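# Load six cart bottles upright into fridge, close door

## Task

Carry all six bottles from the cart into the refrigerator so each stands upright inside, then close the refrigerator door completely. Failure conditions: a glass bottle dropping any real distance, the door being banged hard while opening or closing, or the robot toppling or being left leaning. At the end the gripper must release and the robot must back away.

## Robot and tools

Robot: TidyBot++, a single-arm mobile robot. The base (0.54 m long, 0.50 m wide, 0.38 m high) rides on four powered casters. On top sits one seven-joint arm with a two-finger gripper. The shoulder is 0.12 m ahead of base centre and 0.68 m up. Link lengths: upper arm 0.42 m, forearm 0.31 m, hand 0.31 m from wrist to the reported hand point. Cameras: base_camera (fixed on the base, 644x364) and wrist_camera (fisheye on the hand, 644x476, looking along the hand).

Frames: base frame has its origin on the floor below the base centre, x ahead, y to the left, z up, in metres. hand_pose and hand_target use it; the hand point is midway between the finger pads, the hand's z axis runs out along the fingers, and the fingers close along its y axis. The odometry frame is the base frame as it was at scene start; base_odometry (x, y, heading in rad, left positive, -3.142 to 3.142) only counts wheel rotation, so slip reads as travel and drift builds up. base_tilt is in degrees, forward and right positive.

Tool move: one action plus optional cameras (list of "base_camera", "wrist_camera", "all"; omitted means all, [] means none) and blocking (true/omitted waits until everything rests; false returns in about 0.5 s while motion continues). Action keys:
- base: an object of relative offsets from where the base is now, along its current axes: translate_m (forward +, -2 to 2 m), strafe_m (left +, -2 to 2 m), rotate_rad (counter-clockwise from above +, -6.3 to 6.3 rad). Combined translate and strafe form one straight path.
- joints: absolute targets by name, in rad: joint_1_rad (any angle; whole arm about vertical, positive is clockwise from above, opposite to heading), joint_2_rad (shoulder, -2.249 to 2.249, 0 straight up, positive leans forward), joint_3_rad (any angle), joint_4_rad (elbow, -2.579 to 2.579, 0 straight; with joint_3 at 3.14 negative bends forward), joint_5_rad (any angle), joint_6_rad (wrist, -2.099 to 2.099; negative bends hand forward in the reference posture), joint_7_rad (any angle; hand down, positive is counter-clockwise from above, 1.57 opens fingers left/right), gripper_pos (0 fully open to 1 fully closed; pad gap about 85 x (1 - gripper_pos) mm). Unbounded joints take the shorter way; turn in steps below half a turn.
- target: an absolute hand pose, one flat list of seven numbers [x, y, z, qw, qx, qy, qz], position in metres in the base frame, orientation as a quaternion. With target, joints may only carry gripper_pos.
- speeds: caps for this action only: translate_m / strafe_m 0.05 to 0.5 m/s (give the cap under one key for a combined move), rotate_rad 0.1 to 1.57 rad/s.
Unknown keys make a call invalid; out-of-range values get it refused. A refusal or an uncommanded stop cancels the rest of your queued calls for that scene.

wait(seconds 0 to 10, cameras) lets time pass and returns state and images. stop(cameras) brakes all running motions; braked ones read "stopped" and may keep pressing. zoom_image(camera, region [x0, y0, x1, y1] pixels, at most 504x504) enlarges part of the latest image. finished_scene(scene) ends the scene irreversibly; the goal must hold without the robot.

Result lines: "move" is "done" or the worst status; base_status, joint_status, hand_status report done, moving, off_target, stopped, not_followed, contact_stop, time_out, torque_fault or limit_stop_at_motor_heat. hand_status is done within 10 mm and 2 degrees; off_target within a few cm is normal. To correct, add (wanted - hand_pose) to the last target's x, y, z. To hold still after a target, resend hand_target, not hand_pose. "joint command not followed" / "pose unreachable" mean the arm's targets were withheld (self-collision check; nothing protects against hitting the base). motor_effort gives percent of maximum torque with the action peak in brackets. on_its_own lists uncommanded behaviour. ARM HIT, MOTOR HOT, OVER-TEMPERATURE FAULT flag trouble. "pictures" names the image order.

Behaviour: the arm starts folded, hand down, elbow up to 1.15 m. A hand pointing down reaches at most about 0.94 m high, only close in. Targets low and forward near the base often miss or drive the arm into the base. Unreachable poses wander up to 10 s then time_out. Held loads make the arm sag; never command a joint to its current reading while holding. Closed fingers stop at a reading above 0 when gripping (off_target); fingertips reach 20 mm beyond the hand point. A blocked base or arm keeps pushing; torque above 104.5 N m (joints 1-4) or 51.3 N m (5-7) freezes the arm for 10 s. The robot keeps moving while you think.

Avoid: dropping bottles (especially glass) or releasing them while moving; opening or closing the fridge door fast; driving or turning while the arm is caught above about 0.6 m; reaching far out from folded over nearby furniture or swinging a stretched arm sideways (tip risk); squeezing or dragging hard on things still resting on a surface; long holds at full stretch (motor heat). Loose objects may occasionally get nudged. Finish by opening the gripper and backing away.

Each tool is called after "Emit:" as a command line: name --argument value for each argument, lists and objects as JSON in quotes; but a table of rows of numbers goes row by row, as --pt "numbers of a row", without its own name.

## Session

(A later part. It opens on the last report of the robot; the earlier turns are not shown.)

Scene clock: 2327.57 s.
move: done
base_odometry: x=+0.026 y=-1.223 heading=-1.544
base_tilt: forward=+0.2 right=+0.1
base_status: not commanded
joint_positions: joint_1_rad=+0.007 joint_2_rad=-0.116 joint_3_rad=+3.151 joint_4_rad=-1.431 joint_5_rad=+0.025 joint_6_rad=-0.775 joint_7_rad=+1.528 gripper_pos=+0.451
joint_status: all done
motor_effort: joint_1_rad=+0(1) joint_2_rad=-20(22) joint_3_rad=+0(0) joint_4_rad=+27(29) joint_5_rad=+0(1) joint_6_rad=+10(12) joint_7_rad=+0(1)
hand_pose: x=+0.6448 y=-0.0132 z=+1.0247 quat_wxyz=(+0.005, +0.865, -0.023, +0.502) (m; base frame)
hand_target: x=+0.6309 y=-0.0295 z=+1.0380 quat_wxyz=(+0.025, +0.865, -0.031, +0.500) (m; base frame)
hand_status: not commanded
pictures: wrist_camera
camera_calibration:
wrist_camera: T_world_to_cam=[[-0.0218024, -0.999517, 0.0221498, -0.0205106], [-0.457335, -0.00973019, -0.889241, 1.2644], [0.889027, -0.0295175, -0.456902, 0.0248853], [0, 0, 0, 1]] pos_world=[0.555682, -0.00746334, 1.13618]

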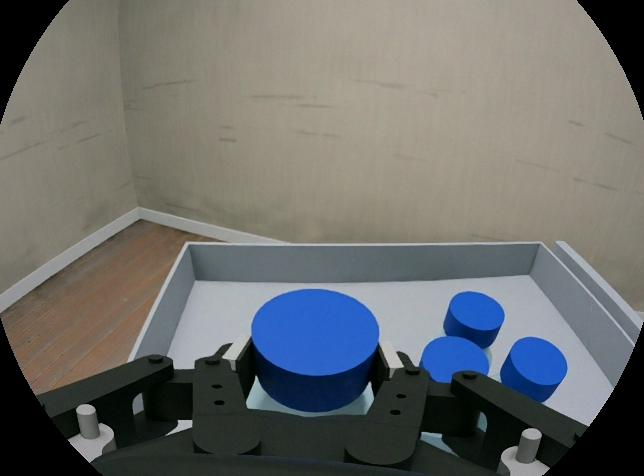

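Emit:
move --base '{"translate_m": -0.25}' --speeds '{"translate_m": 0.35}' --joints '{"joint_2_rad": -0.455, "joint_4_rad": -1.415, "joint_6_rad": -1.185}' --cameras '[]'

Emit:
move --base '{"translate_m": 0.344, "strafe_m": 0.524, "rotate_rad": 1.179}' --speeds '{"translate_m": 0.45, "rotate_rad": 0.85}' --cameras '["base_camera", "wrist_camera"]'

Scene clock: 2343.73 s.
move: done
base_odometry: x=+0.019 y=-0.973 heading=-1.544
base_tilt: forward=+0.2 right=+0.1
base_status: done
joint_positions: joint_1_rad=+0.008 joint_2_rad=-0.450 joint_3_rad=+3.151 joint_4_rad=-1.431 joint_5_rad=+0.025 joint_6_rad=-1.132 joint_7_rad=+1.528 gripper_pos=+0.451
joint_status: all done
motor_effort: joint_1_rad=+0(1) joint_2_rad=-5(24) joint_3_rad=+0(1) joint_4_rad=+24(28) joint_5_rad=+0(1) joint_6_rad=+10(12) joint_7_rad=+0(1)
hand_pose: x=+0.4638 y=-0.0128 z=+1.0751 quat_wxyz=(+0.004, +0.870, -0.027, +0.492) (m; base frame)
hand_target: x=+0.4520 y=-0.0287 z=+1.0714 quat_wxyz=(+0.024, +0.877, -0.042, +0.478) (m; base frame)
hand_status: not commanded
pictures: none
No camera images: "cameras" was empty.

Scene clock: 2346.43 s.
move: done
base_odometry: x=+0.552 y=-1.303 heading=-0.364
base_tilt: forward=+0.2 right=+0.1
base_status: done
joint_positions: joint_1_rad=+0.008 joint_2_rad=-0.437 joint_3_rad=+3.153 joint_4_rad=-1.431 joint_5_rad=+0.025 joint_6_rad=-1.135 joint_7_rad=+1.528 gripper_pos=+0.451
joint_status: not commanded
motor_effort: joint_1_rad=+0(1) joint_2_rad=-5(9) joint_3_rad=+0(4) joint_4_rad=+24(25) joint_5_rad=+0(2) joint_6_rad=+10(11) joint_7_rad=-1(1)
hand_pose: x=+0.4684 y=-0.0142 z=+1.0697 quat_wxyz=(+0.005, +0.874, -0.029, +0.485) (m; base frame)
hand_target: x=+0.4520 y=-0.0287 z=+1.0714 quat_wxyz=(+0.024, +0.877, -0.042, +0.478) (m; base frame)
hand_status: not commanded
pictures: base_camera, wrist_camera
camera_calibration:
wrist_camera: T_world_to_cam=[[-0.0312575, -0.999398, 0.0150234, -0.0142332], [-0.491242, 0.0022707, -0.87102, 1.22031], [0.870462, -0.0346061, -0.491018, 0.24738], [0, 0, 0, 1]] pos_world=[0.383687, -0.00843472, 1.1846]

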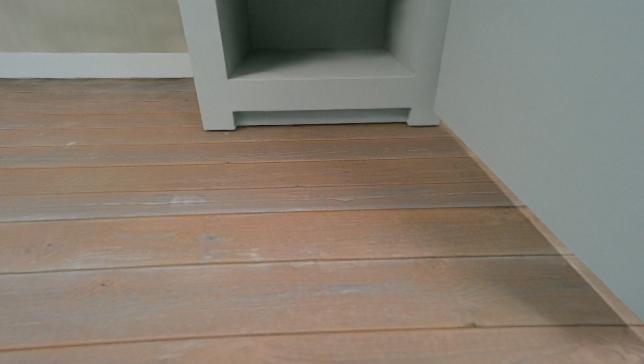

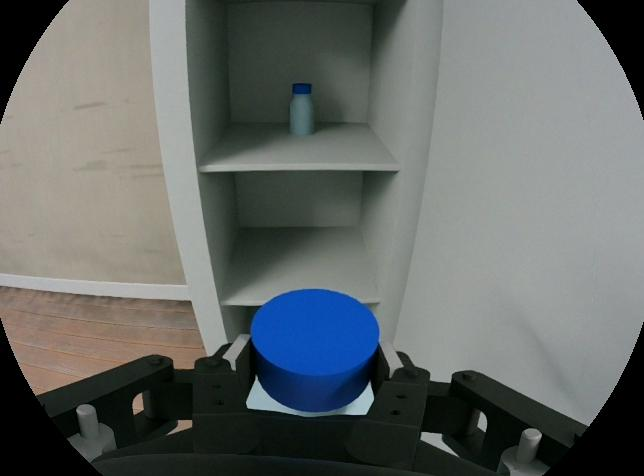

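Emit:
zoom_image --camera "base_camera" --region '[180, 90, 460, 160]'

Scaled by 1.800.

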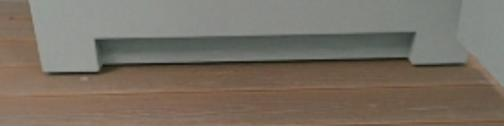

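Emit:
move --base '{"translate_m": 0.71, "strafe_m": 0.0185, "rotate_rad": 0.017}' --speeds '{"translate_m": 0.35}' --joints '{"joint_1_rad": 0.262, "joint_2_rad": -0.072, "joint_4_rad": -1.084, "joint_6_rad": -0.89}' --cameras '["wrist_camera", "base_camera"]'

Scene clock: 2376.17 s.
move: done
base_odometry: x=+1.223 y=-1.538 heading=-0.347
base_tilt: forward=+0.2 right=+0.1
base_status: done
joint_positions: joint_1_rad=+0.240 joint_2_rad=-0.043 joint_3_rad=+3.151 joint_4_rad=-1.117 joint_5_rad=+0.025 joint_6_rad=-0.967 joint_7_rad=+1.528 gripper_pos=+0.451
joint_status: all done
motor_effort: joint_1_rad=+0(1) joint_2_rad=-21(25) joint_3_rad=+0(2) joint_4_rad=+25(27) joint_5_rad=+0(1) joint_6_rad=+10(13) joint_7_rad=+0(1)
hand_pose: x=+0.6370 y=-0.1373 z=+1.1111 quat_wxyz=(+0.066, +0.843, -0.123, +0.519) (m; base frame)
hand_target: x=+0.6263 y=-0.1558 z=+1.1673 quat_wxyz=(+0.094, +0.803, -0.130, +0.574) (m; base frame)
hand_status: not commanded
pictures: base_camera, wrist_camera
camera_calibration:
wrist_camera: T_world_to_cam=[[-0.257101, -0.966164, 0.0206515, 0.00950785], [-0.403401, 0.087879, -0.910794, 1.33948], [0.878161, -0.242497, -0.412345, -0.00418395], [0, 0, 0, 1]] pos_world=[0.546464, -0.10954, 1.21806]

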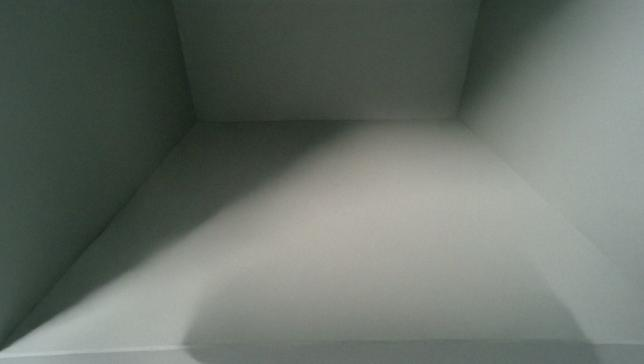

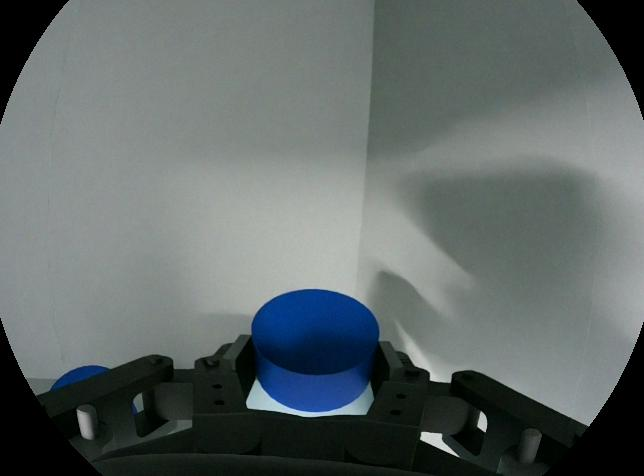

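Emit:
move --joints '{"joint_2_rad": -0.13, "joint_4_rad": -1.31, "joint_6_rad": -0.75}' --cameras '[]'

Emit:
move --joints '{"joint_4_rad": -1.345, "joint_6_rad": -0.72}' --cameras '[]'

Emit:
move --joints '{"joint_4_rad": -1.37, "joint_6_rad": -0.705}' --cameras '["wrist_camera"]'

Scene clock: 2388.43 s.
move: done
base_odometry: x=+1.223 y=-1.538 heading=-0.347
base_tilt: forward=+0.2 right=+0.1
base_status: not commanded
joint_positions: joint_1_rad=+0.240 joint_2_rad=-0.093 joint_3_rad=+3.151 joint_4_rad=-1.309 joint_5_rad=+0.025 joint_6_rad=-0.832 joint_7_rad=+1.528 gripper_pos=+0.451
joint_status: all done
motor_effort: joint_1_rad=+0(0) joint_2_rad=-20(22) joint_3_rad=+0(0) joint_4_rad=+26(27) joint_5_rad=+0(1) joint_6_rad=+10(12) joint_7_rad=-1(1)
hand_pose: x=+0.6335 y=-0.1359 z=+1.0673 quat_wxyz=(+0.066, +0.845, -0.122, +0.516) (m; base frame)
hand_target: x=+0.6239 y=-0.1533 z=+1.1097 quat_wxyz=(+0.092, +0.812, -0.127, +0.563) (m; base frame)
hand_status: not commanded
pictures: none
No camera images: "cameras" was empty.

Scene clock: 2389.10 s.
move: done
base_odometry: x=+1.223 y=-1.538 heading=-0.347
base_tilt: forward=+0.2 right=+0.1
base_status: not commanded
joint_positions: joint_1_rad=+0.240 joint_2_rad=-0.097 joint_3_rad=+3.151 joint_4_rad=-1.344 joint_5_rad=+0.025 joint_6_rad=-0.798 joint_7_rad=+1.528 gripper_pos=+0.451
joint_status: all done
motor_effort: joint_1_rad=+0(0) joint_2_rad=-20(21) joint_3_rad=+0(1) joint_4_rad=+26(27) joint_5_rad=+0(1) joint_6_rad=+10(12) joint_7_rad=-1(1)
hand_pose: x=+0.6357 y=-0.1363 z=+1.0583 quat_wxyz=(+0.066, +0.845, -0.122, +0.517) (m; base frame)
hand_target: x=+0.6274 y=-0.1538 z=+1.0980 quat_wxyz=(+0.092, +0.813, -0.126, +0.560) (m; base frame)
hand_status: not commanded
pictures: none
No camera images: "cameras" was empty.

Scene clock: 2389.70 s.
move: done
base_odometry: x=+1.223 y=-1.538 heading=-0.347
base_tilt: forward=+0.2 right=+0.1
base_status: not commanded
joint_positions: joint_1_rad=+0.240 joint_2_rad=-0.098 joint_3_rad=+3.151 joint_4_rad=-1.364 joint_5_rad=+0.025 joint_6_rad=-0.779 joint_7_rad=+1.528 gripper_pos=+0.451
joint_status: all done
motor_effort: joint_1_rad=+0(1) joint_2_rad=-20(20) joint_3_rad=+0(0) joint_4_rad=+26(27) joint_5_rad=+0(1) joint_6_rad=+10(11) joint_7_rad=-1(1)
hand_pose: x=+0.6371 y=-0.1365 z=+1.0528 quat_wxyz=(+0.065, +0.845, -0.121, +0.517) (m; base frame)
hand_target: x=+0.6289 y=-0.1539 z=+1.0877 quat_wxyz=(+0.091, +0.816, -0.126, +0.556) (m; base frame)
hand_status: not commanded
pictures: wrist_camera
camera_calibration:
wrist_camera: T_world_to_cam=[[-0.252767, -0.967277, 0.0220135, 0.00716091], [-0.407525, 0.085803, -0.909154, 1.28695], [0.877515, -0.238775, -0.415878, -0.0234701], [0, 0, 0, 1]] pos_world=[0.546871, -0.109102, 1.16012]

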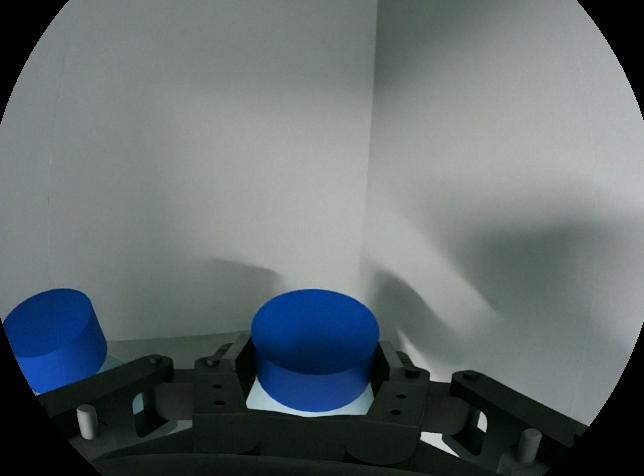

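Emit:
move --joints '{"joint_4_rad": -1.385, "joint_6_rad": -0.695}' --cameras '[]'

Emit:
move --joints '{"gripper_pos": 0.1}' --cameras '["wrist_camera"]'

Scene clock: 2401.70 s.
move: done
base_odometry: x=+1.223 y=-1.538 heading=-0.347
base_tilt: forward=+0.2 right=+0.1
base_status: not commanded
joint_positions: joint_1_rad=+0.240 joint_2_rad=-0.102 joint_3_rad=+3.151 joint_4_rad=-1.374 joint_5_rad=+0.025 joint_6_rad=-0.766 joint_7_rad=+1.528 gripper_pos=+0.451
joint_status: all done
motor_effort: joint_1_rad=+0(0) joint_2_rad=-19(19) joint_3_rad=+0(1) joint_4_rad=+25(26) joint_5_rad=+0(0) joint_6_rad=+10(10) joint_7_rad=-1(1)
hand_pose: x=+0.6370 y=-0.1365 z=+1.0527 quat_wxyz=(+0.066, +0.843, -0.121, +0.520) (m; base frame)
hand_target: x=+0.6298 y=-0.1540 z=+1.0818 quat_wxyz=(+0.091, +0.818, -0.126, +0.554) (m; base frame)
hand_status: not commanded
pictures: none
No camera images: "cameras" was empty.

Scene clock: 2402.60 s.
move: done
base_odometry: x=+1.223 y=-1.538 heading=-0.347
base_tilt: forward=+0.2 right=+0.1
base_status: not commanded
joint_positions: joint_1_rad=+0.240 joint_2_rad=-0.120 joint_3_rad=+3.151 joint_4_rad=-1.375 joint_5_rad=+0.025 joint_6_rad=-0.748 joint_7_rad=+1.528 gripper_pos=+0.100
joint_status: all done
motor_effort: joint_1_rad=+0(0) joint_2_rad=-16(20) joint_3_rad=+0(1) joint_4_rad=+22(26) joint_5_rad=+0(0) joint_6_rad=+7(10) joint_7_rad=-1(1)
hand_pose: x=+0.6328 y=-0.1354 z=+1.0668 quat_wxyz=(+0.067, +0.834, -0.120, +0.535) (m; base frame)
hand_target: x=+0.6298 y=-0.1540 z=+1.0818 quat_wxyz=(+0.091, +0.818, -0.126, +0.554) (m; base frame)
hand_status: not commanded
pictures: wrist_camera
camera_calibration:
wrist_camera: T_world_to_cam=[[-0.253022, -0.967215, 0.02178, 0.00730593], [-0.370542, 0.0760881, -0.925694, 1.29079], [0.893688, -0.242291, -0.377646, -0.0651339], [0, 0, 0, 1]] pos_world=[0.53835, -0.106929, 1.17012]

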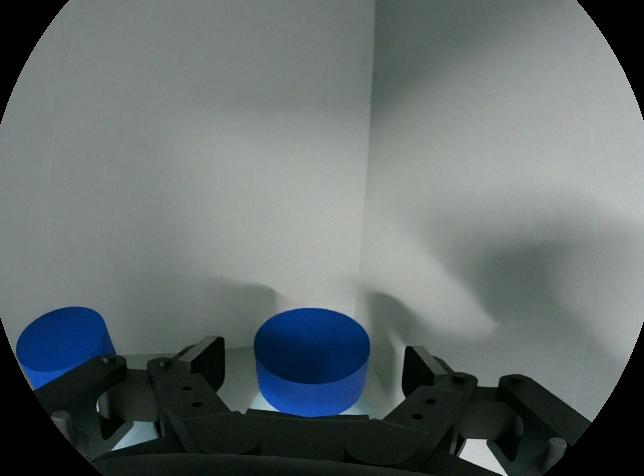

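Emit:
move --base '{"translate_m": -0.09, "strafe_m": 0.021}' --speeds '{"translate_m": 0.25}' --joints '{"joint_2_rad": -0.03, "joint_4_rad": -1.106, "joint_6_rad": -1.05}' --cameras '["wrist_camera"]'

Emit:
move --base '{"translate_m": -0.66}' --speeds '{"translate_m": 0.5}' --joints '{"joint_1_rad": -0.022, "joint_2_rad": -0.45, "joint_4_rad": -1.43, "joint_6_rad": -1.2, "gripper_pos": 0.14}' --cameras '["base_camera", "wrist_camera"]'

Scene clock: 2454.20 s.
move: done
base_odometry: x=+1.145 y=-1.488 heading=-0.347
base_tilt: forward=+0.2 right=+0.1
base_status: done
joint_positions: joint_1_rad=+0.242 joint_2_rad=-0.036 joint_3_rad=+3.151 joint_4_rad=-1.114 joint_5_rad=+0.025 joint_6_rad=-0.977 joint_7_rad=+1.528 gripper_pos=+0.100
joint_status: all done
motor_effort: joint_1_rad=+0(1) joint_2_rad=-18(20) joint_3_rad=+0(1) joint_4_rad=+21(23) joint_5_rad=+0(1) joint_6_rad=+8(9) joint_7_rad=-1(1)
hand_pose: x=+0.6382 y=-0.1386 z=+1.1063 quat_wxyz=(+0.066, +0.847, -0.125, +0.513) (m; base frame)
hand_target: x=+0.6239 y=-0.1568 z=+1.0880 quat_wxyz=(+0.084, +0.862, -0.141, +0.480) (m; base frame)
hand_status: not commanded
pictures: wrist_camera
camera_calibration:
wrist_camera: T_world_to_cam=[[-0.258645, -0.96575, 0.0207492, 0.00964415], [-0.41511, 0.091727, -0.905135, 1.33746], [0.872231, -0.242722, -0.424617, 0.00980907], [0, 0, 0, 1]] pos_world=[0.54913, -0.110986, 1.21454]

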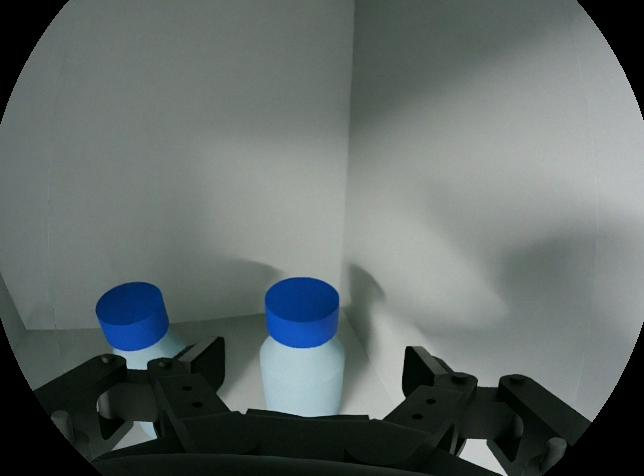

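Scene clock: 2456.83 s.
move: done
base_odometry: x=+0.524 y=-1.263 heading=-0.347
base_tilt: forward=+0.2 right=+0.2
base_status: done
joint_positions: joint_1_rad=+0.002 joint_2_rad=-0.454 joint_3_rad=+3.151 joint_4_rad=-1.404 joint_5_rad=+0.025 joint_6_rad=-1.130 joint_7_rad=+1.528 gripper_pos=+0.140
joint_status: all done
motor_effort: joint_1_rad=+0(2) joint_2_rad=-2(23) joint_3_rad=+0(1) joint_4_rad=+19(22) joint_5_rad=+0(1) joint_6_rad=+7(8) joint_7_rad=+0(1)
hand_pose: x=+0.4621 y=-0.0109 z=+1.0909 quat_wxyz=(+0.003, +0.862, -0.025, +0.506) (m; base frame)
hand_target: x=+0.4524 y=-0.0141 z=+1.0581 quat_wxyz=(+0.014, +0.886, -0.023, +0.463) (m; base frame)
hand_status: not commanded
pictures: base_camera, wrist_camera
camera_calibration:
wrist_camera: T_world_to_cam=[[-0.0235911, -0.999604, 0.0153079, -0.0153071], [-0.448452, -0.00310402, -0.893801, 1.24073], [0.893495, -0.0279506, -0.448202, 0.206117], [0, 0, 0, 1]] pos_world=[0.37188, -0.00568873, 1.20158]

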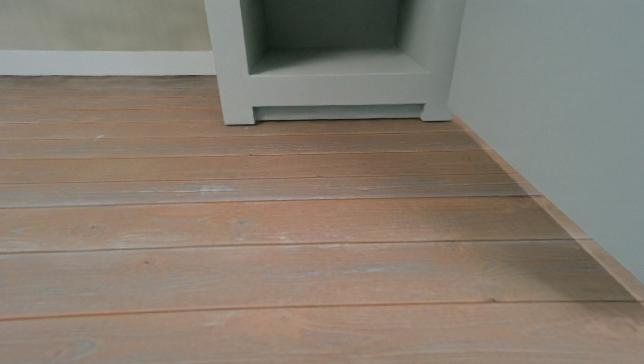

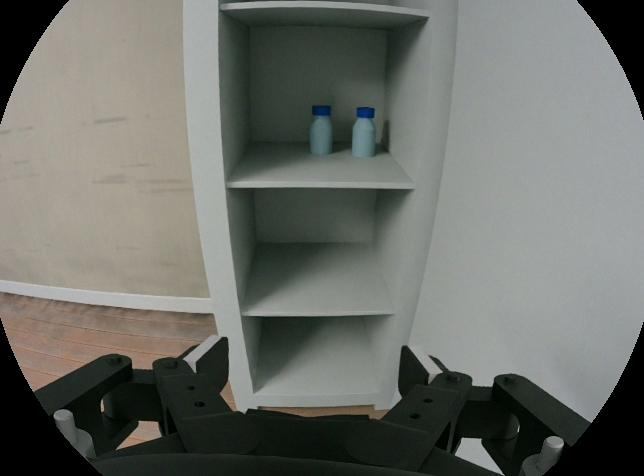

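Emit:
move --base '{"translate_m": -0.499, "strafe_m": -0.07, "rotate_rad": -1.19}' --speeds '{"translate_m": 0.5, "rotate_rad": 0.9}' --cameras '["wrist_camera"]'

Emit:
move --joints '{"joint_2_rad": -0.03, "joint_4_rad": -1.106, "joint_6_rad": -0.93}' --cameras '[]'

Emit:
move --joints '{"joint_2_rad": -0.135, "joint_4_rad": -1.8, "joint_6_rad": -0.35}' --cameras '["wrist_camera"]'

Scene clock: 2466.83 s.
move: done
base_odometry: x=+0.031 y=-1.160 heading=-1.537
base_tilt: forward=+0.2 right=+0.1
base_status: done
joint_positions: joint_1_rad=-0.001 joint_2_rad=-0.446 joint_3_rad=+3.151 joint_4_rad=-1.407 joint_5_rad=+0.025 joint_6_rad=-1.130 joint_7_rad=+1.528 gripper_pos=+0.140
joint_status: not commanded
motor_effort: joint_1_rad=+0(1) joint_2_rad=-2(6) joint_3_rad=+0(2) joint_4_rad=+20(20) joint_5_rad=+0(1) joint_6_rad=+7(8) joint_7_rad=-1(1)
hand_pose: x=+0.4650 y=-0.0099 z=+1.0870 quat_wxyz=(+0.002, +0.865, -0.024, +0.502) (m; base frame)
hand_target: x=+0.4524 y=-0.0141 z=+1.0581 quat_wxyz=(+0.014, +0.886, -0.023, +0.463) (m; base frame)
hand_status: not commanded
pictures: wrist_camera
camera_calibration:
wrist_camera: T_world_to_cam=[[-0.0204153, -0.999673, 0.0154212, -0.0157661], [-0.457355, -0.00437804, -0.889274, 1.23775], [0.88905, -0.0252077, -0.457116, 0.213517], [0, 0, 0, 1]] pos_world=[0.375942, -0.00495978, 1.19854]

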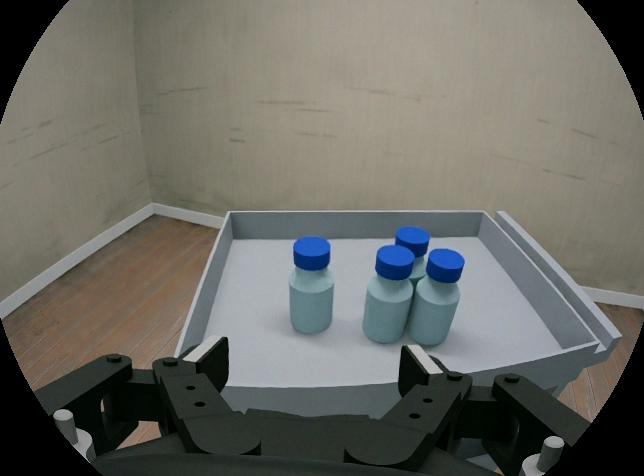

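Scene clock: 2468.63 s.
move: done
base_odometry: x=+0.031 y=-1.160 heading=-1.537
base_tilt: forward=+0.2 right=+0.2
base_status: not commanded
joint_positions: joint_1_rad=-0.001 joint_2_rad=-0.026 joint_3_rad=+3.151 joint_4_rad=-1.120 joint_5_rad=+0.025 joint_6_rad=-0.991 joint_7_rad=+1.528 gripper_pos=+0.140
joint_status: all done
motor_effort: joint_1_rad=+0(0) joint_2_rad=-18(21) joint_3_rad=+0(0) joint_4_rad=+21(22) joint_5_rad=+0(1) joint_6_rad=+6(8) joint_7_rad=-1(1)
hand_pose: x=+0.6582 y=-0.0097 z=+1.0939 quat_wxyz=(+0.004, +0.863, -0.021, +0.504) (m; base frame)
hand_target: x=+0.6653 y=-0.0075 z=+1.1209 quat_wxyz=(+0.014, +0.842, -0.015, +0.538) (m; base frame)
hand_status: not commanded
pictures: none
No camera images: "cameras" was empty.

Scene clock: 2470.87 s.
move: done
base_odometry: x=+0.031 y=-1.160 heading=-1.537
base_tilt: forward=+0.2 right=+0.2
base_status: not commanded
joint_positions: joint_1_rad=-0.001 joint_2_rad=-0.119 joint_3_rad=+3.151 joint_4_rad=-1.774 joint_5_rad=+0.025 joint_6_rad=-0.413 joint_7_rad=+1.528 gripper_pos=+0.140
joint_status: all done
motor_effort: joint_1_rad=+0(0) joint_2_rad=-16(20) joint_3_rad=+0(1) joint_4_rad=+23(24) joint_5_rad=+0(1) joint_6_rad=+7(10) joint_7_rad=-1(1)
hand_pose: x=+0.6560 y=-0.0064 z=+0.9249 quat_wxyz=(+0.001, +0.859, -0.015, +0.512) (m; base frame)
hand_target: x=+0.6566 y=+0.0015 z=+0.9356 quat_wxyz=(+0.007, +0.845, +0.002, +0.534) (m; base frame)
hand_status: not commanded
pictures: wrist_camera
camera_calibration:
wrist_camera: T_world_to_cam=[[-0.00474006, -0.999728, 0.0228508, -0.0230471], [-0.436635, -0.0184885, -0.899449, 1.17669], [0.899626, -0.0142409, -0.436428, -0.0562971], [0, 0, 0, 1]] pos_world=[0.564321, -0.0020873, 1.03433]

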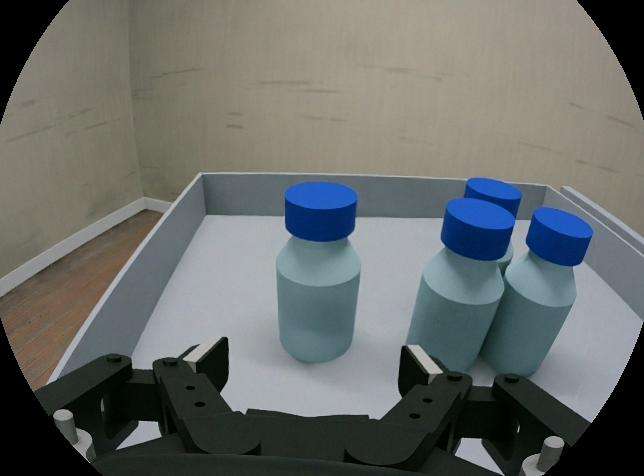

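Emit:
zoom_image --camera "wrist_camera" --region '[270, 170, 600, 290]'

Scaled by 1.527.

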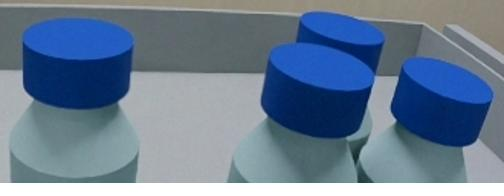

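Emit:
move --base '{"translate_m": 0.135, "strafe_m": 0.003}' --speeds '{"translate_m": 0.15}' --cameras '["wrist_camera"]'

Scene clock: 2493.93 s.
move: done
base_odometry: x=+0.038 y=-1.295 heading=-1.537
base_tilt: forward=+0.2 right=+0.2
base_status: done
joint_positions: joint_1_rad=-0.001 joint_2_rad=-0.129 joint_3_rad=+3.151 joint_4_rad=-1.775 joint_5_rad=+0.025 joint_6_rad=-0.409 joint_7_rad=+1.528 gripper_pos=+0.140
joint_status: not commanded
motor_effort: joint_1_rad=+0(0) joint_2_rad=-17(19) joint_3_rad=+0(1) joint_4_rad=+23(24) joint_5_rad=+0(0) joint_6_rad=+7(8) joint_7_rad=-1(1)
hand_pose: x=+0.6539 y=-0.0063 z=+0.9308 quat_wxyz=(+0.001, +0.856, -0.015, +0.517) (m; base frame)
hand_target: x=+0.6566 y=+0.0015 z=+0.9356 quat_wxyz=(+0.007, +0.845, +0.002, +0.534) (m; base frame)
hand_status: not commanded
pictures: wrist_camera
camera_calibration:
wrist_camera: T_world_to_cam=[[-0.00482578, -0.999729, 0.022789, -0.0229947], [-0.424925, -0.0185793, -0.905038, 1.1786], [0.905216, -0.0140511, -0.42472, -0.0663397], [0, 0, 0, 1]] pos_world=[0.560756, -0.00202307, 1.03902]

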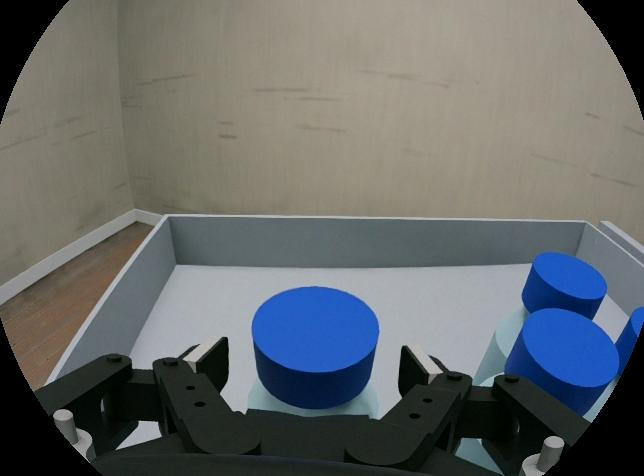

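Emit:
move --joints '{"gripper_pos": 0.6}' --cameras '[]'

Emit:
move --joints '{"joint_4_rad": -1.763, "joint_6_rad": -0.464}' --cameras '[]'

Emit:
move --joints '{"joint_4_rad": -1.4, "joint_6_rad": -0.83}' --cameras '["wrist_camera"]'

Scene clock: 2504.57 s.
move: off_target
base_odometry: x=+0.038 y=-1.295 heading=-1.537
base_tilt: forward=+0.2 right=+0.2
base_status: not commanded
joint_positions: joint_1_rad=-0.001 joint_2_rad=-0.131 joint_3_rad=+3.151 joint_4_rad=-1.776 joint_5_rad=+0.025 joint_6_rad=-0.407 joint_7_rad=+1.528 gripper_pos=+0.461
joint_status: gripper_pos off_target (ended at +0.461, target +0.600)
motor_effort: joint_1_rad=+0(1) joint_2_rad=-15(17) joint_3_rad=+0(1) joint_4_rad=+22(24) joint_5_rad=+0(0) joint_6_rad=+7(8) joint_7_rad=-1(1)
hand_pose: x=+0.6537 y=-0.0063 z=+0.9315 quat_wxyz=(+0.001, +0.855, -0.015, +0.518) (m; base frame)
hand_target: x=+0.6566 y=+0.0015 z=+0.9356 quat_wxyz=(+0.007, +0.845, +0.002, +0.534) (m; base frame)
hand_status: not commanded
pictures: none
No camera images: "cameras" was empty.

Scene clock: 2505.23 s.
move: done
base_odometry: x=+0.038 y=-1.295 heading=-1.537
base_tilt: forward=+0.2 right=+0.1
base_status: not commanded
joint_positions: joint_1_rad=-0.002 joint_2_rad=-0.131 joint_3_rad=+3.151 joint_4_rad=-1.760 joint_5_rad=+0.025 joint_6_rad=-0.441 joint_7_rad=+1.528 gripper_pos=+0.461
joint_status: all done
motor_effort: joint_1_rad=+0(1) joint_2_rad=-17(17) joint_3_rad=+0(1) joint_4_rad=+23(23) joint_5_rad=+0(0) joint_6_rad=+7(8) joint_7_rad=-1(1)
hand_pose: x=+0.6514 y=-0.0065 z=+0.9316 quat_wxyz=(+0.001, +0.860, -0.015, +0.510) (m; base frame)
hand_target: x=+0.6463 y=-0.0008 z=+0.9260 quat_wxyz=(+0.009, +0.865, -0.001, +0.501) (m; base frame)
hand_status: not commanded
pictures: none
No camera images: "cameras" was empty.

Scene clock: 2506.77 s.
move: done
base_odometry: x=+0.038 y=-1.295 heading=-1.537
base_tilt: forward=+0.2 right=+0.1
base_status: not commanded
joint_positions: joint_1_rad=-0.002 joint_2_rad=-0.117 joint_3_rad=+3.151 joint_4_rad=-1.430 joint_5_rad=+0.025 joint_6_rad=-0.774 joint_7_rad=+1.528 gripper_pos=+0.461
joint_status: all done
motor_effort: joint_1_rad=+0(0) joint_2_rad=-20(22) joint_3_rad=-1(1) joint_4_rad=+26(29) joint_5_rad=+0(1) joint_6_rad=+10(13) joint_7_rad=-1(1)
hand_pose: x=+0.6445 y=-0.0086 z=+1.0266 quat_wxyz=(+0.003, +0.864, -0.019, +0.504) (m; base frame)
hand_target: x=+0.6317 y=-0.0070 z=+1.0380 quat_wxyz=(+0.014, +0.866, -0.012, +0.500) (m; base frame)
hand_status: not commanded
pictures: wrist_camera
camera_calibration:
wrist_camera: T_world_to_cam=[[-0.0130526, -0.999671, 0.0220993, -0.0215173], [-0.453558, -0.0137776, -0.89112, 1.2655], [0.891131, -0.0216548, -0.453228, 0.0210464], [0, 0, 0, 1]] pos_world=[0.554939, -0.00361897, 1.13772]

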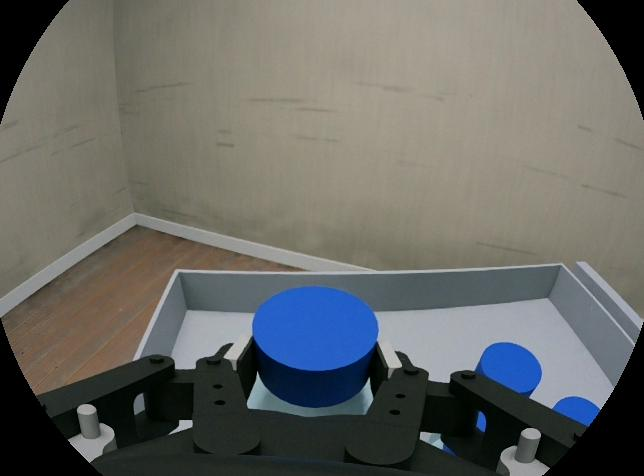

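Emit:
move --base '{"translate_m": -0.25}' --speeds '{"translate_m": 0.35}' --joints '{"joint_2_rad": -0.455, "joint_4_rad": -1.415, "joint_6_rad": -1.185}' --cameras '[]'

Emit:
move --base '{"translate_m": 0.272, "strafe_m": 0.523, "rotate_rad": 1.192}' --speeds '{"translate_m": 0.45, "rotate_rad": 0.85}' --cameras '["base_camera", "wrist_camera"]'

Emit:
zoom_image --camera "base_camera" --region '[180, 90, 480, 160]'

Scene clock: 2526.93 s.
move: done
base_odometry: x=+0.030 y=-1.045 heading=-1.537
base_tilt: forward=+0.2 right=+0.1
base_status: done
joint_positions: joint_1_rad=-0.003 joint_2_rad=-0.452 joint_3_rad=+3.151 joint_4_rad=-1.430 joint_5_rad=+0.025 joint_6_rad=-1.132 joint_7_rad=+1.528 gripper_pos=+0.461
joint_status: all done
motor_effort: joint_1_rad=+0(1) joint_2_rad=-4(25) joint_3_rad=+1(2) joint_4_rad=+24(28) joint_5_rad=+0(1) joint_6_rad=+10(11) joint_7_rad=-1(1)
hand_pose: x=+0.4630 y=-0.0093 z=+1.0763 quat_wxyz=(+0.002, +0.870, -0.023, +0.493) (m; base frame)
hand_target: x=+0.4530 y=-0.0140 z=+1.0714 quat_wxyz=(+0.014, +0.878, -0.023, +0.478) (m; base frame)
hand_status: not commanded
pictures: none
No camera images: "cameras" was empty.

Scene clock: 2529.57 s.
move: done
base_odometry: x=+0.562 y=-1.299 heading=-0.345
base_tilt: forward=+0.2 right=+0.2
base_status: done
joint_positions: joint_1_rad=-0.004 joint_2_rad=-0.438 joint_3_rad=+3.153 joint_4_rad=-1.430 joint_5_rad=+0.025 joint_6_rad=-1.134 joint_7_rad=+1.528 gripper_pos=+0.461
joint_status: not commanded
motor_effort: joint_1_rad=+0(1) joint_2_rad=-5(9) joint_3_rad=+0(4) joint_4_rad=+23(25) joint_5_rad=+0(2) joint_6_rad=+10(11) joint_7_rad=+0(1)
hand_pose: x=+0.4684 y=-0.0098 z=+1.0708 quat_wxyz=(+0.002, +0.874, -0.023, +0.486) (m; base frame)
hand_target: x=+0.4530 y=-0.0140 z=+1.0714 quat_wxyz=(+0.014, +0.878, -0.023, +0.478) (m; base frame)
hand_status: not commanded
pictures: base_camera, wrist_camera
camera_calibration:
wrist_camera: T_world_to_cam=[[-0.0187058, -0.999711, 0.01512, -0.0158178], [-0.488634, -0.00405277, -0.87248, 1.22156], [0.872289, -0.0237086, -0.488416, 0.244515], [0, 0, 0, 1]] pos_world=[0.383313, -0.0050654, 1.18545]

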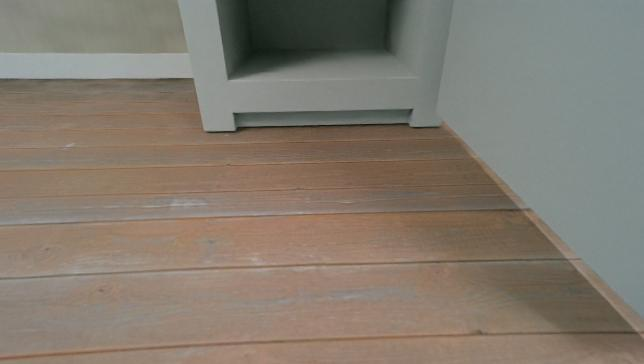

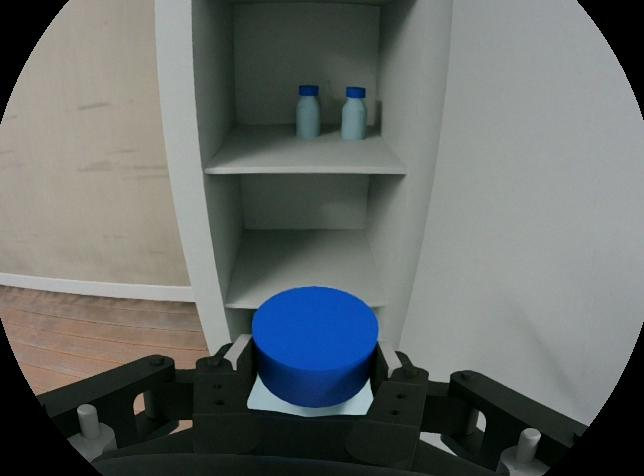

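Scaled by 1.680.

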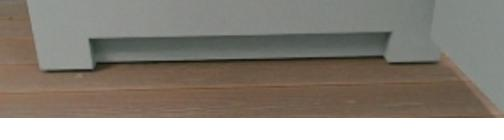

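Emit:
move --base '{"translate_m": 0.701, "strafe_m": 0.0153, "rotate_rad": 0.014}' --speeds '{"translate_m": 0.35}' --joints '{"joint_1_rad": -0.245, "joint_2_rad": -0.072, "joint_4_rad": -1.084, "joint_6_rad": -0.89}' --cameras '["wrist_camera", "base_camera"]'

Scene clock: 2552.57 s.
move: done
base_odometry: x=+1.227 y=-1.521 heading=-0.330
base_tilt: forward=+0.2 right=+0.1
base_status: done
joint_positions: joint_1_rad=-0.223 joint_2_rad=-0.044 joint_3_rad=+3.153 joint_4_rad=-1.115 joint_5_rad=+0.025 joint_6_rad=-0.966 joint_7_rad=+1.528 gripper_pos=+0.461
joint_status: all done
motor_effort: joint_1_rad=+0(2) joint_2_rad=-21(25) joint_3_rad=+0(1) joint_4_rad=+25(26) joint_5_rad=+0(1) joint_6_rad=+11(12) joint_7_rad=-1(1)
hand_pose: x=+0.6435 y=+0.1076 z=+1.1130 quat_wxyz=(-0.054, +0.848, +0.073, +0.522) (m; base frame)
hand_target: x=+0.6381 y=+0.1101 z=+1.1673 quat_wxyz=(-0.053, +0.810, +0.075, +0.579) (m; base frame)
hand_status: not commanded
pictures: base_camera, wrist_camera
camera_calibration:
wrist_camera: T_world_to_cam=[[0.199976, -0.979585, 0.0205815, -0.0448547], [-0.396736, -0.100162, -0.912452, 1.34008], [0.895885, 0.174303, -0.408666, -0.0100527], [0, 0, 0, 1]] pos_world=[0.549633, 0.0920381, 1.21957]

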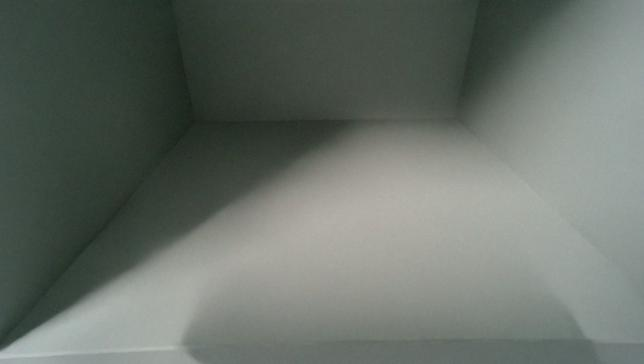

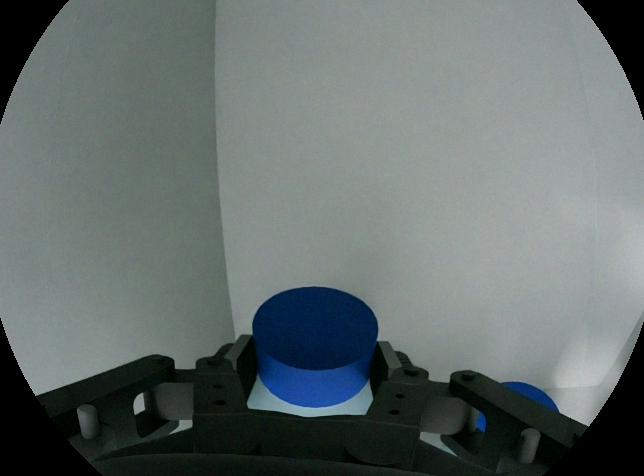

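Emit:
move --joints '{"joint_2_rad": -0.13, "joint_4_rad": -1.31, "joint_6_rad": -0.75}' --cameras '[]'

Emit:
move --joints '{"joint_4_rad": -1.345, "joint_6_rad": -0.72}' --cameras '[]'

Emit:
move --joints '{"joint_4_rad": -1.375, "joint_6_rad": -0.7}' --cameras '[]'

Emit:
move --joints '{"joint_4_rad": -1.39, "joint_6_rad": -0.69}' --cameras '["wrist_camera"]'

Scene clock: 2561.17 s.
move: done
base_odometry: x=+1.227 y=-1.521 heading=-0.330
base_tilt: forward=+0.2 right=+0.1
base_status: not commanded
joint_positions: joint_1_rad=-0.223 joint_2_rad=-0.095 joint_3_rad=+3.153 joint_4_rad=-1.308 joint_5_rad=+0.025 joint_6_rad=-0.831 joint_7_rad=+1.528 gripper_pos=+0.461
joint_status: all done
motor_effort: joint_1_rad=+0(0) joint_2_rad=-20(22) joint_3_rad=+0(1) joint_4_rad=+26(27) joint_5_rad=+0(1) joint_6_rad=+10(12) joint_7_rad=-1(1)
hand_pose: x=+0.6399 y=+0.1073 z=+1.0692 quat_wxyz=(-0.055, +0.850, +0.074, +0.519) (m; base frame)
hand_target: x=+0.6348 y=+0.1111 z=+1.1097 quat_wxyz=(-0.052, +0.818, +0.081, +0.568) (m; base frame)
hand_status: not commanded
pictures: none
No camera images: "cameras" was empty.

Scene clock: 2561.83 s.
move: done
base_odometry: x=+1.227 y=-1.521 heading=-0.330
base_tilt: forward=+0.2 right=+0.1
base_status: not commanded
joint_positions: joint_1_rad=-0.223 joint_2_rad=-0.098 joint_3_rad=+3.153 joint_4_rad=-1.343 joint_5_rad=+0.025 joint_6_rad=-0.797 joint_7_rad=+1.528 gripper_pos=+0.461
joint_status: all done
motor_effort: joint_1_rad=+0(0) joint_2_rad=-19(22) joint_3_rad=+0(0) joint_4_rad=+26(27) joint_5_rad=+0(1) joint_6_rad=+10(12) joint_7_rad=-1(1)
hand_pose: x=+0.6420 y=+0.1079 z=+1.0602 quat_wxyz=(-0.055, +0.849, +0.075, +0.520) (m; base frame)
hand_target: x=+0.6381 y=+0.1124 z=+1.0980 quat_wxyz=(-0.052, +0.819, +0.082, +0.566) (m; base frame)
hand_status: not commanded
pictures: none
No camera images: "cameras" was empty.

Scene clock: 2562.47 s.
move: done
base_odometry: x=+1.227 y=-1.521 heading=-0.330
base_tilt: forward=+0.2 right=+0.1
base_status: not commanded
joint_positions: joint_1_rad=-0.223 joint_2_rad=-0.100 joint_3_rad=+3.153 joint_4_rad=-1.368 joint_5_rad=+0.025 joint_6_rad=-0.773 joint_7_rad=+1.528 gripper_pos=+0.461
joint_status: all done
motor_effort: joint_1_rad=+0(0) joint_2_rad=-19(20) joint_3_rad=+0(0) joint_4_rad=+25(26) joint_5_rad=+0(1) joint_6_rad=+10(11) joint_7_rad=-1(1)
hand_pose: x=+0.6438 y=+0.1084 z=+1.0529 quat_wxyz=(-0.055, +0.849, +0.075, +0.520) (m; base frame)
hand_target: x=+0.6400 y=+0.1132 z=+1.0862 quat_wxyz=(-0.052, +0.822, +0.083, +0.561) (m; base frame)
hand_status: not commanded
pictures: none
No camera images: "cameras" was empty.

Scene clock: 2563.00 s.
move: done
base_odometry: x=+1.227 y=-1.521 heading=-0.330
base_tilt: forward=+0.2 right=+0.1
base_status: not commanded
joint_positions: joint_1_rad=-0.223 joint_2_rad=-0.103 joint_3_rad=+3.153 joint_4_rad=-1.378 joint_5_rad=+0.025 joint_6_rad=-0.759 joint_7_rad=+1.528 gripper_pos=+0.461
joint_status: all done
motor_effort: joint_1_rad=+0(0) joint_2_rad=-19(20) joint_3_rad=+0(1) joint_4_rad=+25(26) joint_5_rad=+0(0) joint_6_rad=+9(10) joint_7_rad=-1(1)
hand_pose: x=+0.6440 y=+0.1086 z=+1.0528 quat_wxyz=(-0.055, +0.847, +0.075, +0.523) (m; base frame)
hand_target: x=+0.6408 y=+0.1136 z=+1.0803 quat_wxyz=(-0.051, +0.823, +0.084, +0.559) (m; base frame)
hand_status: not commanded
pictures: wrist_camera
camera_calibration:
wrist_camera: T_world_to_cam=[[0.204683, -0.978583, 0.0219241, -0.0472789], [-0.393849, -0.102842, -0.913404, 1.28488], [0.896096, 0.178323, -0.406464, -0.03821], [0, 0, 0, 1]] pos_world=[0.549967, 0.0926877, 1.15912]

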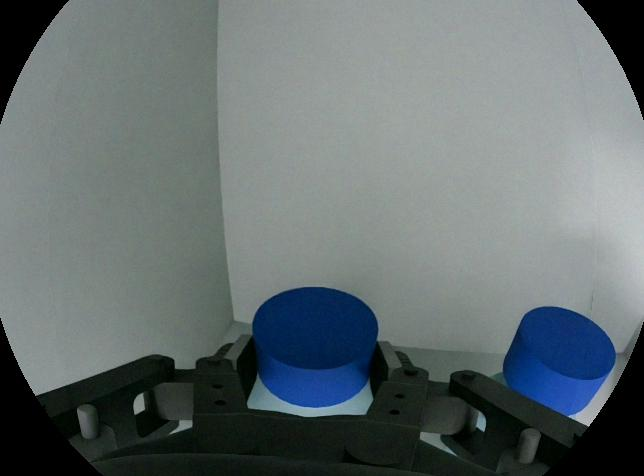

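Emit:
move --joints '{"gripper_pos": 0.1}' --cameras '["wrist_camera"]'

Emit:
move --base '{"translate_m": -0.09, "strafe_m": -0.02}' --speeds '{"translate_m": 0.25}' --joints '{"joint_2_rad": -0.03, "joint_4_rad": -1.106, "joint_6_rad": -1.05}' --cameras '["wrist_camera"]'

Scene clock: 2573.20 s.
move: done
base_odometry: x=+1.227 y=-1.521 heading=-0.330
base_tilt: forward=+0.2 right=+0.1
base_status: not commanded
joint_positions: joint_1_rad=-0.223 joint_2_rad=-0.119 joint_3_rad=+3.153 joint_4_rad=-1.378 joint_5_rad=+0.025 joint_6_rad=-0.743 joint_7_rad=+1.528 gripper_pos=+0.100
joint_status: all done
motor_effort: joint_1_rad=+0(0) joint_2_rad=-15(20) joint_3_rad=+0(0) joint_4_rad=+22(26) joint_5_rad=+0(1) joint_6_rad=+7(10) joint_7_rad=-1(1)
hand_pose: x=+0.6401 y=+0.1077 z=+1.0658 quat_wxyz=(-0.057, +0.839, +0.074, +0.536) (m; base frame)
hand_target: x=+0.6408 y=+0.1136 z=+1.0803 quat_wxyz=(-0.051, +0.823, +0.084, +0.559) (m; base frame)
hand_status: not commanded
pictures: wrist_camera
camera_calibration:
wrist_camera: T_world_to_cam=[[0.20436, -0.978656, 0.021663, -0.0470776], [-0.365085, -0.0967318, -0.925935, 1.2894], [0.908268, 0.181315, -0.377061, -0.0686898], [0, 0, 0, 1]] pos_world=[0.54275, 0.0911075, 1.16902]

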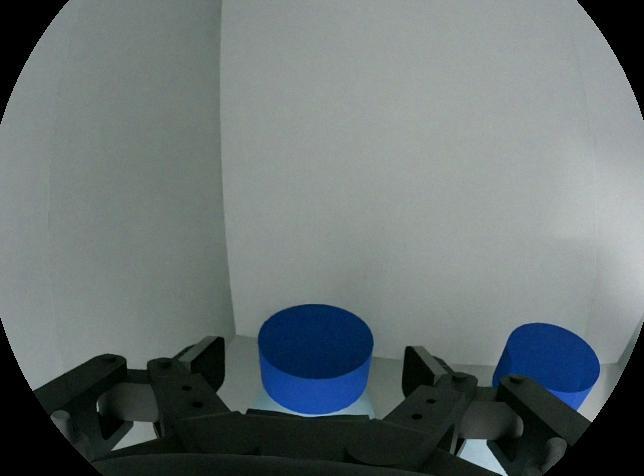

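Scene clock: 2574.83 s.
move: done
base_odometry: x=+1.135 y=-1.511 heading=-0.330
base_tilt: forward=+0.2 right=+0.2
base_status: done
joint_positions: joint_1_rad=-0.225 joint_2_rad=-0.037 joint_3_rad=+3.153 joint_4_rad=-1.114 joint_5_rad=+0.025 joint_6_rad=-0.977 joint_7_rad=+1.528 gripper_pos=+0.100
joint_status: all done
motor_effort: joint_1_rad=+0(1) joint_2_rad=-17(20) joint_3_rad=+0(1) joint_4_rad=+21(24) joint_5_rad=+0(1) joint_6_rad=+7(9) joint_7_rad=-1(1)
hand_pose: x=+0.6449 y=+0.1087 z=+1.1067 quat_wxyz=(-0.054, +0.852, +0.074, +0.515) (m; base frame)
hand_target: x=+0.6365 y=+0.1080 z=+1.0881 quat_wxyz=(-0.039, +0.870, +0.079, +0.486) (m; base frame)
hand_status: not commanded
pictures: wrist_camera
camera_calibration:
wrist_camera: T_world_to_cam=[[0.201615, -0.979246, 0.0207226, -0.045131], [-0.411606, -0.103905, -0.905419, 1.33725], [0.888781, 0.174017, -0.424012, 0.00751212], [0, 0, 0, 1]] pos_world=[0.552841, 0.0934453, 1.21489]

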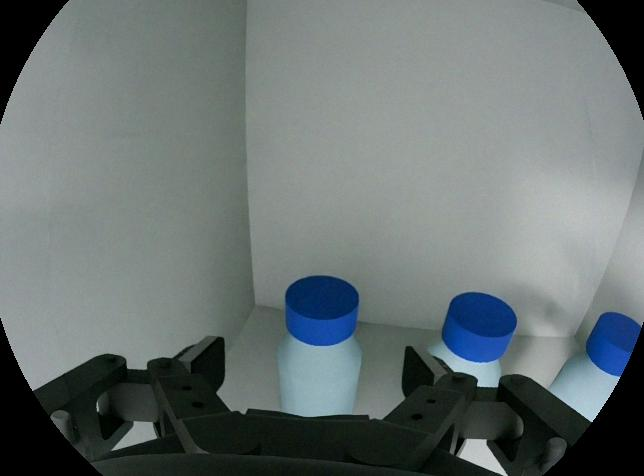

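Emit:
move --base '{"translate_m": -0.66, "strafe_m": 0.08}' --speeds '{"translate_m": 0.5}' --joints '{"joint_1_rad": 0.022, "joint_2_rad": -0.45, "joint_4_rad": -1.43, "joint_6_rad": -1.2, "gripper_pos": 0.14}' --cameras '["base_camera", "wrist_camera"]'

Emit:
move --base '{"translate_m": -1.092, "strafe_m": -0.557, "rotate_rad": -0.415}' --speeds '{"translate_m": 0.5, "rotate_rad": 0.9}' --cameras '["wrist_camera", "base_camera"]'

Scene clock: 2662.87 s.
move: done
base_odometry: x=+0.537 y=-1.222 heading=-0.330
base_tilt: forward=+0.2 right=+0.1
base_status: done
joint_positions: joint_1_rad=-0.001 joint_2_rad=-0.454 joint_3_rad=+3.153 joint_4_rad=-1.404 joint_5_rad=+0.025 joint_6_rad=-1.130 joint_7_rad=+1.528 gripper_pos=+0.140
joint_status: all done
motor_effort: joint_1_rad=+0(2) joint_2_rad=-1(23) joint_3_rad=+0(1) joint_4_rad=+19(22) joint_5_rad=+0(1) joint_6_rad=+7(9) joint_7_rad=-1(1)
hand_pose: x=+0.4618 y=-0.0106 z=+1.0912 quat_wxyz=(+0.002, +0.862, -0.024, +0.506) (m; base frame)
hand_target: x=+0.4514 y=-0.0287 z=+1.0581 quat_wxyz=(+0.025, +0.885, -0.042, +0.463) (m; base frame)
hand_status: not commanded
pictures: base_camera, wrist_camera
camera_calibration:
wrist_camera: T_world_to_cam=[[-0.0219013, -0.999654, 0.0145683, -0.015029], [-0.447817, -0.00321917, -0.89412, 1.24087], [0.893857, -0.0261064, -0.447591, 0.205653], [0, 0, 0, 1]] pos_world=[0.371531, -0.00566033, 1.20176]

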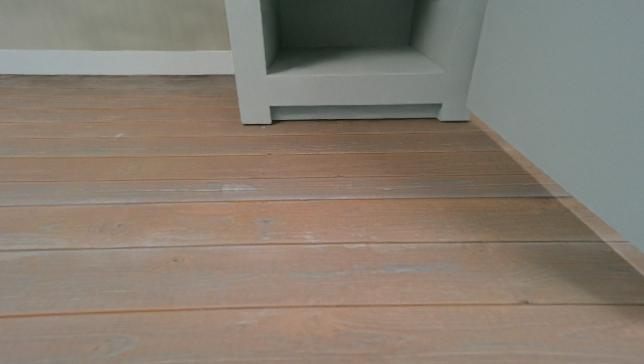

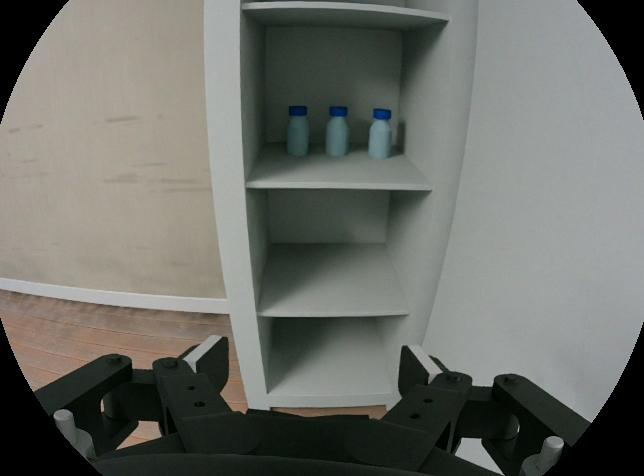

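Scene clock: 2666.70 s.
move: done
base_odometry: x=-0.677 y=-1.395 heading=-0.745
base_tilt: forward=+0.2 right=+0.1
base_status: done
joint_positions: joint_1_rad=+0.002 joint_2_rad=-0.449 joint_3_rad=+3.150 joint_4_rad=-1.406 joint_5_rad=+0.025 joint_6_rad=-1.131 joint_7_rad=+1.528 gripper_pos=+0.140
joint_status: not commanded
motor_effort: joint_1_rad=+0(1) joint_2_rad=-2(5) joint_3_rad=+0(2) joint_4_rad=+20(21) joint_5_rad=+0(1) joint_6_rad=+8(8) joint_7_rad=+0(1)
hand_pose: x=+0.4639 y=-0.0107 z=+1.0880 quat_wxyz=(+0.003, +0.864, -0.025, +0.503) (m; base frame)
hand_target: x=+0.4514 y=-0.0287 z=+1.0581 quat_wxyz=(+0.025, +0.885, -0.042, +0.463) (m; base frame)
hand_status: not commanded
pictures: base_camera, wrist_camera
camera_calibration:
wrist_camera: T_world_to_cam=[[-0.0232054, -0.999606, 0.0158174, -0.0157291], [-0.454833, -0.00353334, -0.89057, 1.23842], [0.890274, -0.0278603, -0.454572, 0.211618], [0, 0, 0, 1]] pos_world=[0.374511, -0.00545137, 1.19934]

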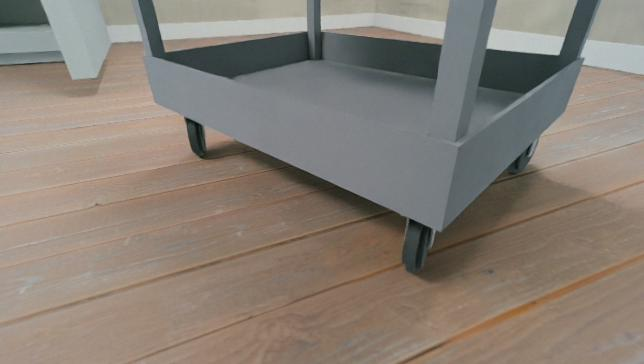

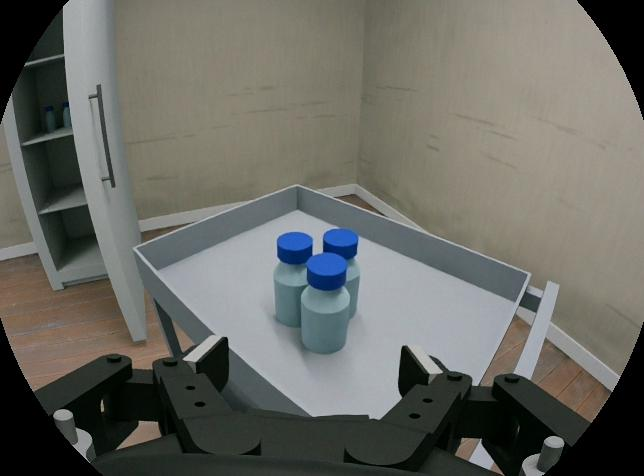

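Emit:
move --joints '{"joint_1_rad": 0.022, "joint_2_rad": -0.03, "joint_3_rad": 3.15, "joint_4_rad": -1.106, "joint_5_rad": 0.0, "joint_6_rad": -0.93, "joint_7_rad": 1.528, "gripper_pos": 0.14}' --cameras '[]'

Emit:
move --joints '{"joint_2_rad": -0.135, "joint_4_rad": -1.8, "joint_6_rad": -0.35, "gripper_pos": 0.14}' --cameras '["wrist_camera"]'

Scene clock: 2717.80 s.
move: done
base_odometry: x=-0.677 y=-1.395 heading=-0.745
base_tilt: forward=+0.2 right=+0.1
base_status: not commanded
joint_positions: joint_1_rad=+0.002 joint_2_rad=-0.026 joint_3_rad=+3.150 joint_4_rad=-1.120 joint_5_rad=+0.025 joint_6_rad=-0.991 joint_7_rad=+1.528 gripper_pos=+0.140
joint_status: all done
motor_effort: joint_1_rad=+0(1) joint_2_rad=-17(21) joint_3_rad=+0(1) joint_4_rad=+21(22) joint_5_rad=+0(1) joint_6_rad=+6(8) joint_7_rad=+0(2)
hand_pose: x=+0.6582 y=-0.0111 z=+1.0939 quat_wxyz=(+0.004, +0.863, -0.022, +0.504) (m; base frame)
hand_target: x=+0.6652 y=-0.0154 z=+1.1204 quat_wxyz=(-0.003, +0.843, -0.031, +0.538) (m; base frame)
hand_status: not commanded
pictures: none
No camera images: "cameras" was empty.

Scene clock: 2720.03 s.
move: done
base_odometry: x=-0.677 y=-1.395 heading=-0.745
base_tilt: forward=+0.2 right=+0.2
base_status: not commanded
joint_positions: joint_1_rad=+0.002 joint_2_rad=-0.119 joint_3_rad=+3.150 joint_4_rad=-1.774 joint_5_rad=+0.025 joint_6_rad=-0.413 joint_7_rad=+1.528 gripper_pos=+0.140
joint_status: all done
motor_effort: joint_1_rad=+0(0) joint_2_rad=-17(19) joint_3_rad=+0(0) joint_4_rad=+23(24) joint_5_rad=+0(1) joint_6_rad=+6(8) joint_7_rad=-1(1)
hand_pose: x=+0.6560 y=-0.0078 z=+0.9249 quat_wxyz=(+0.002, +0.859, -0.016, +0.512) (m; base frame)
hand_target: x=+0.6563 y=-0.0152 z=+0.9354 quat_wxyz=(-0.004, +0.845, -0.031, +0.534) (m; base frame)
hand_status: not commanded
pictures: wrist_camera
camera_calibration:
wrist_camera: T_world_to_cam=[[-0.00735633, -0.999708, 0.0230232, -0.0228784], [-0.436628, -0.0175019, -0.899472, 1.17669], [0.899612, -0.0166694, -0.436371, -0.0563535], [0, 0, 0, 1]] pos_world=[0.564305, -0.0032168, 1.03434]

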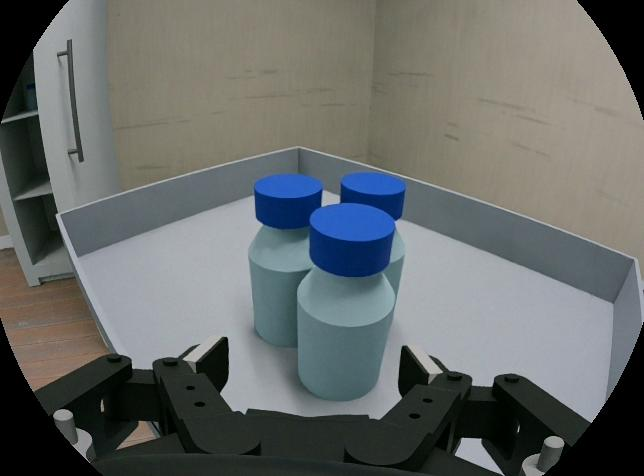

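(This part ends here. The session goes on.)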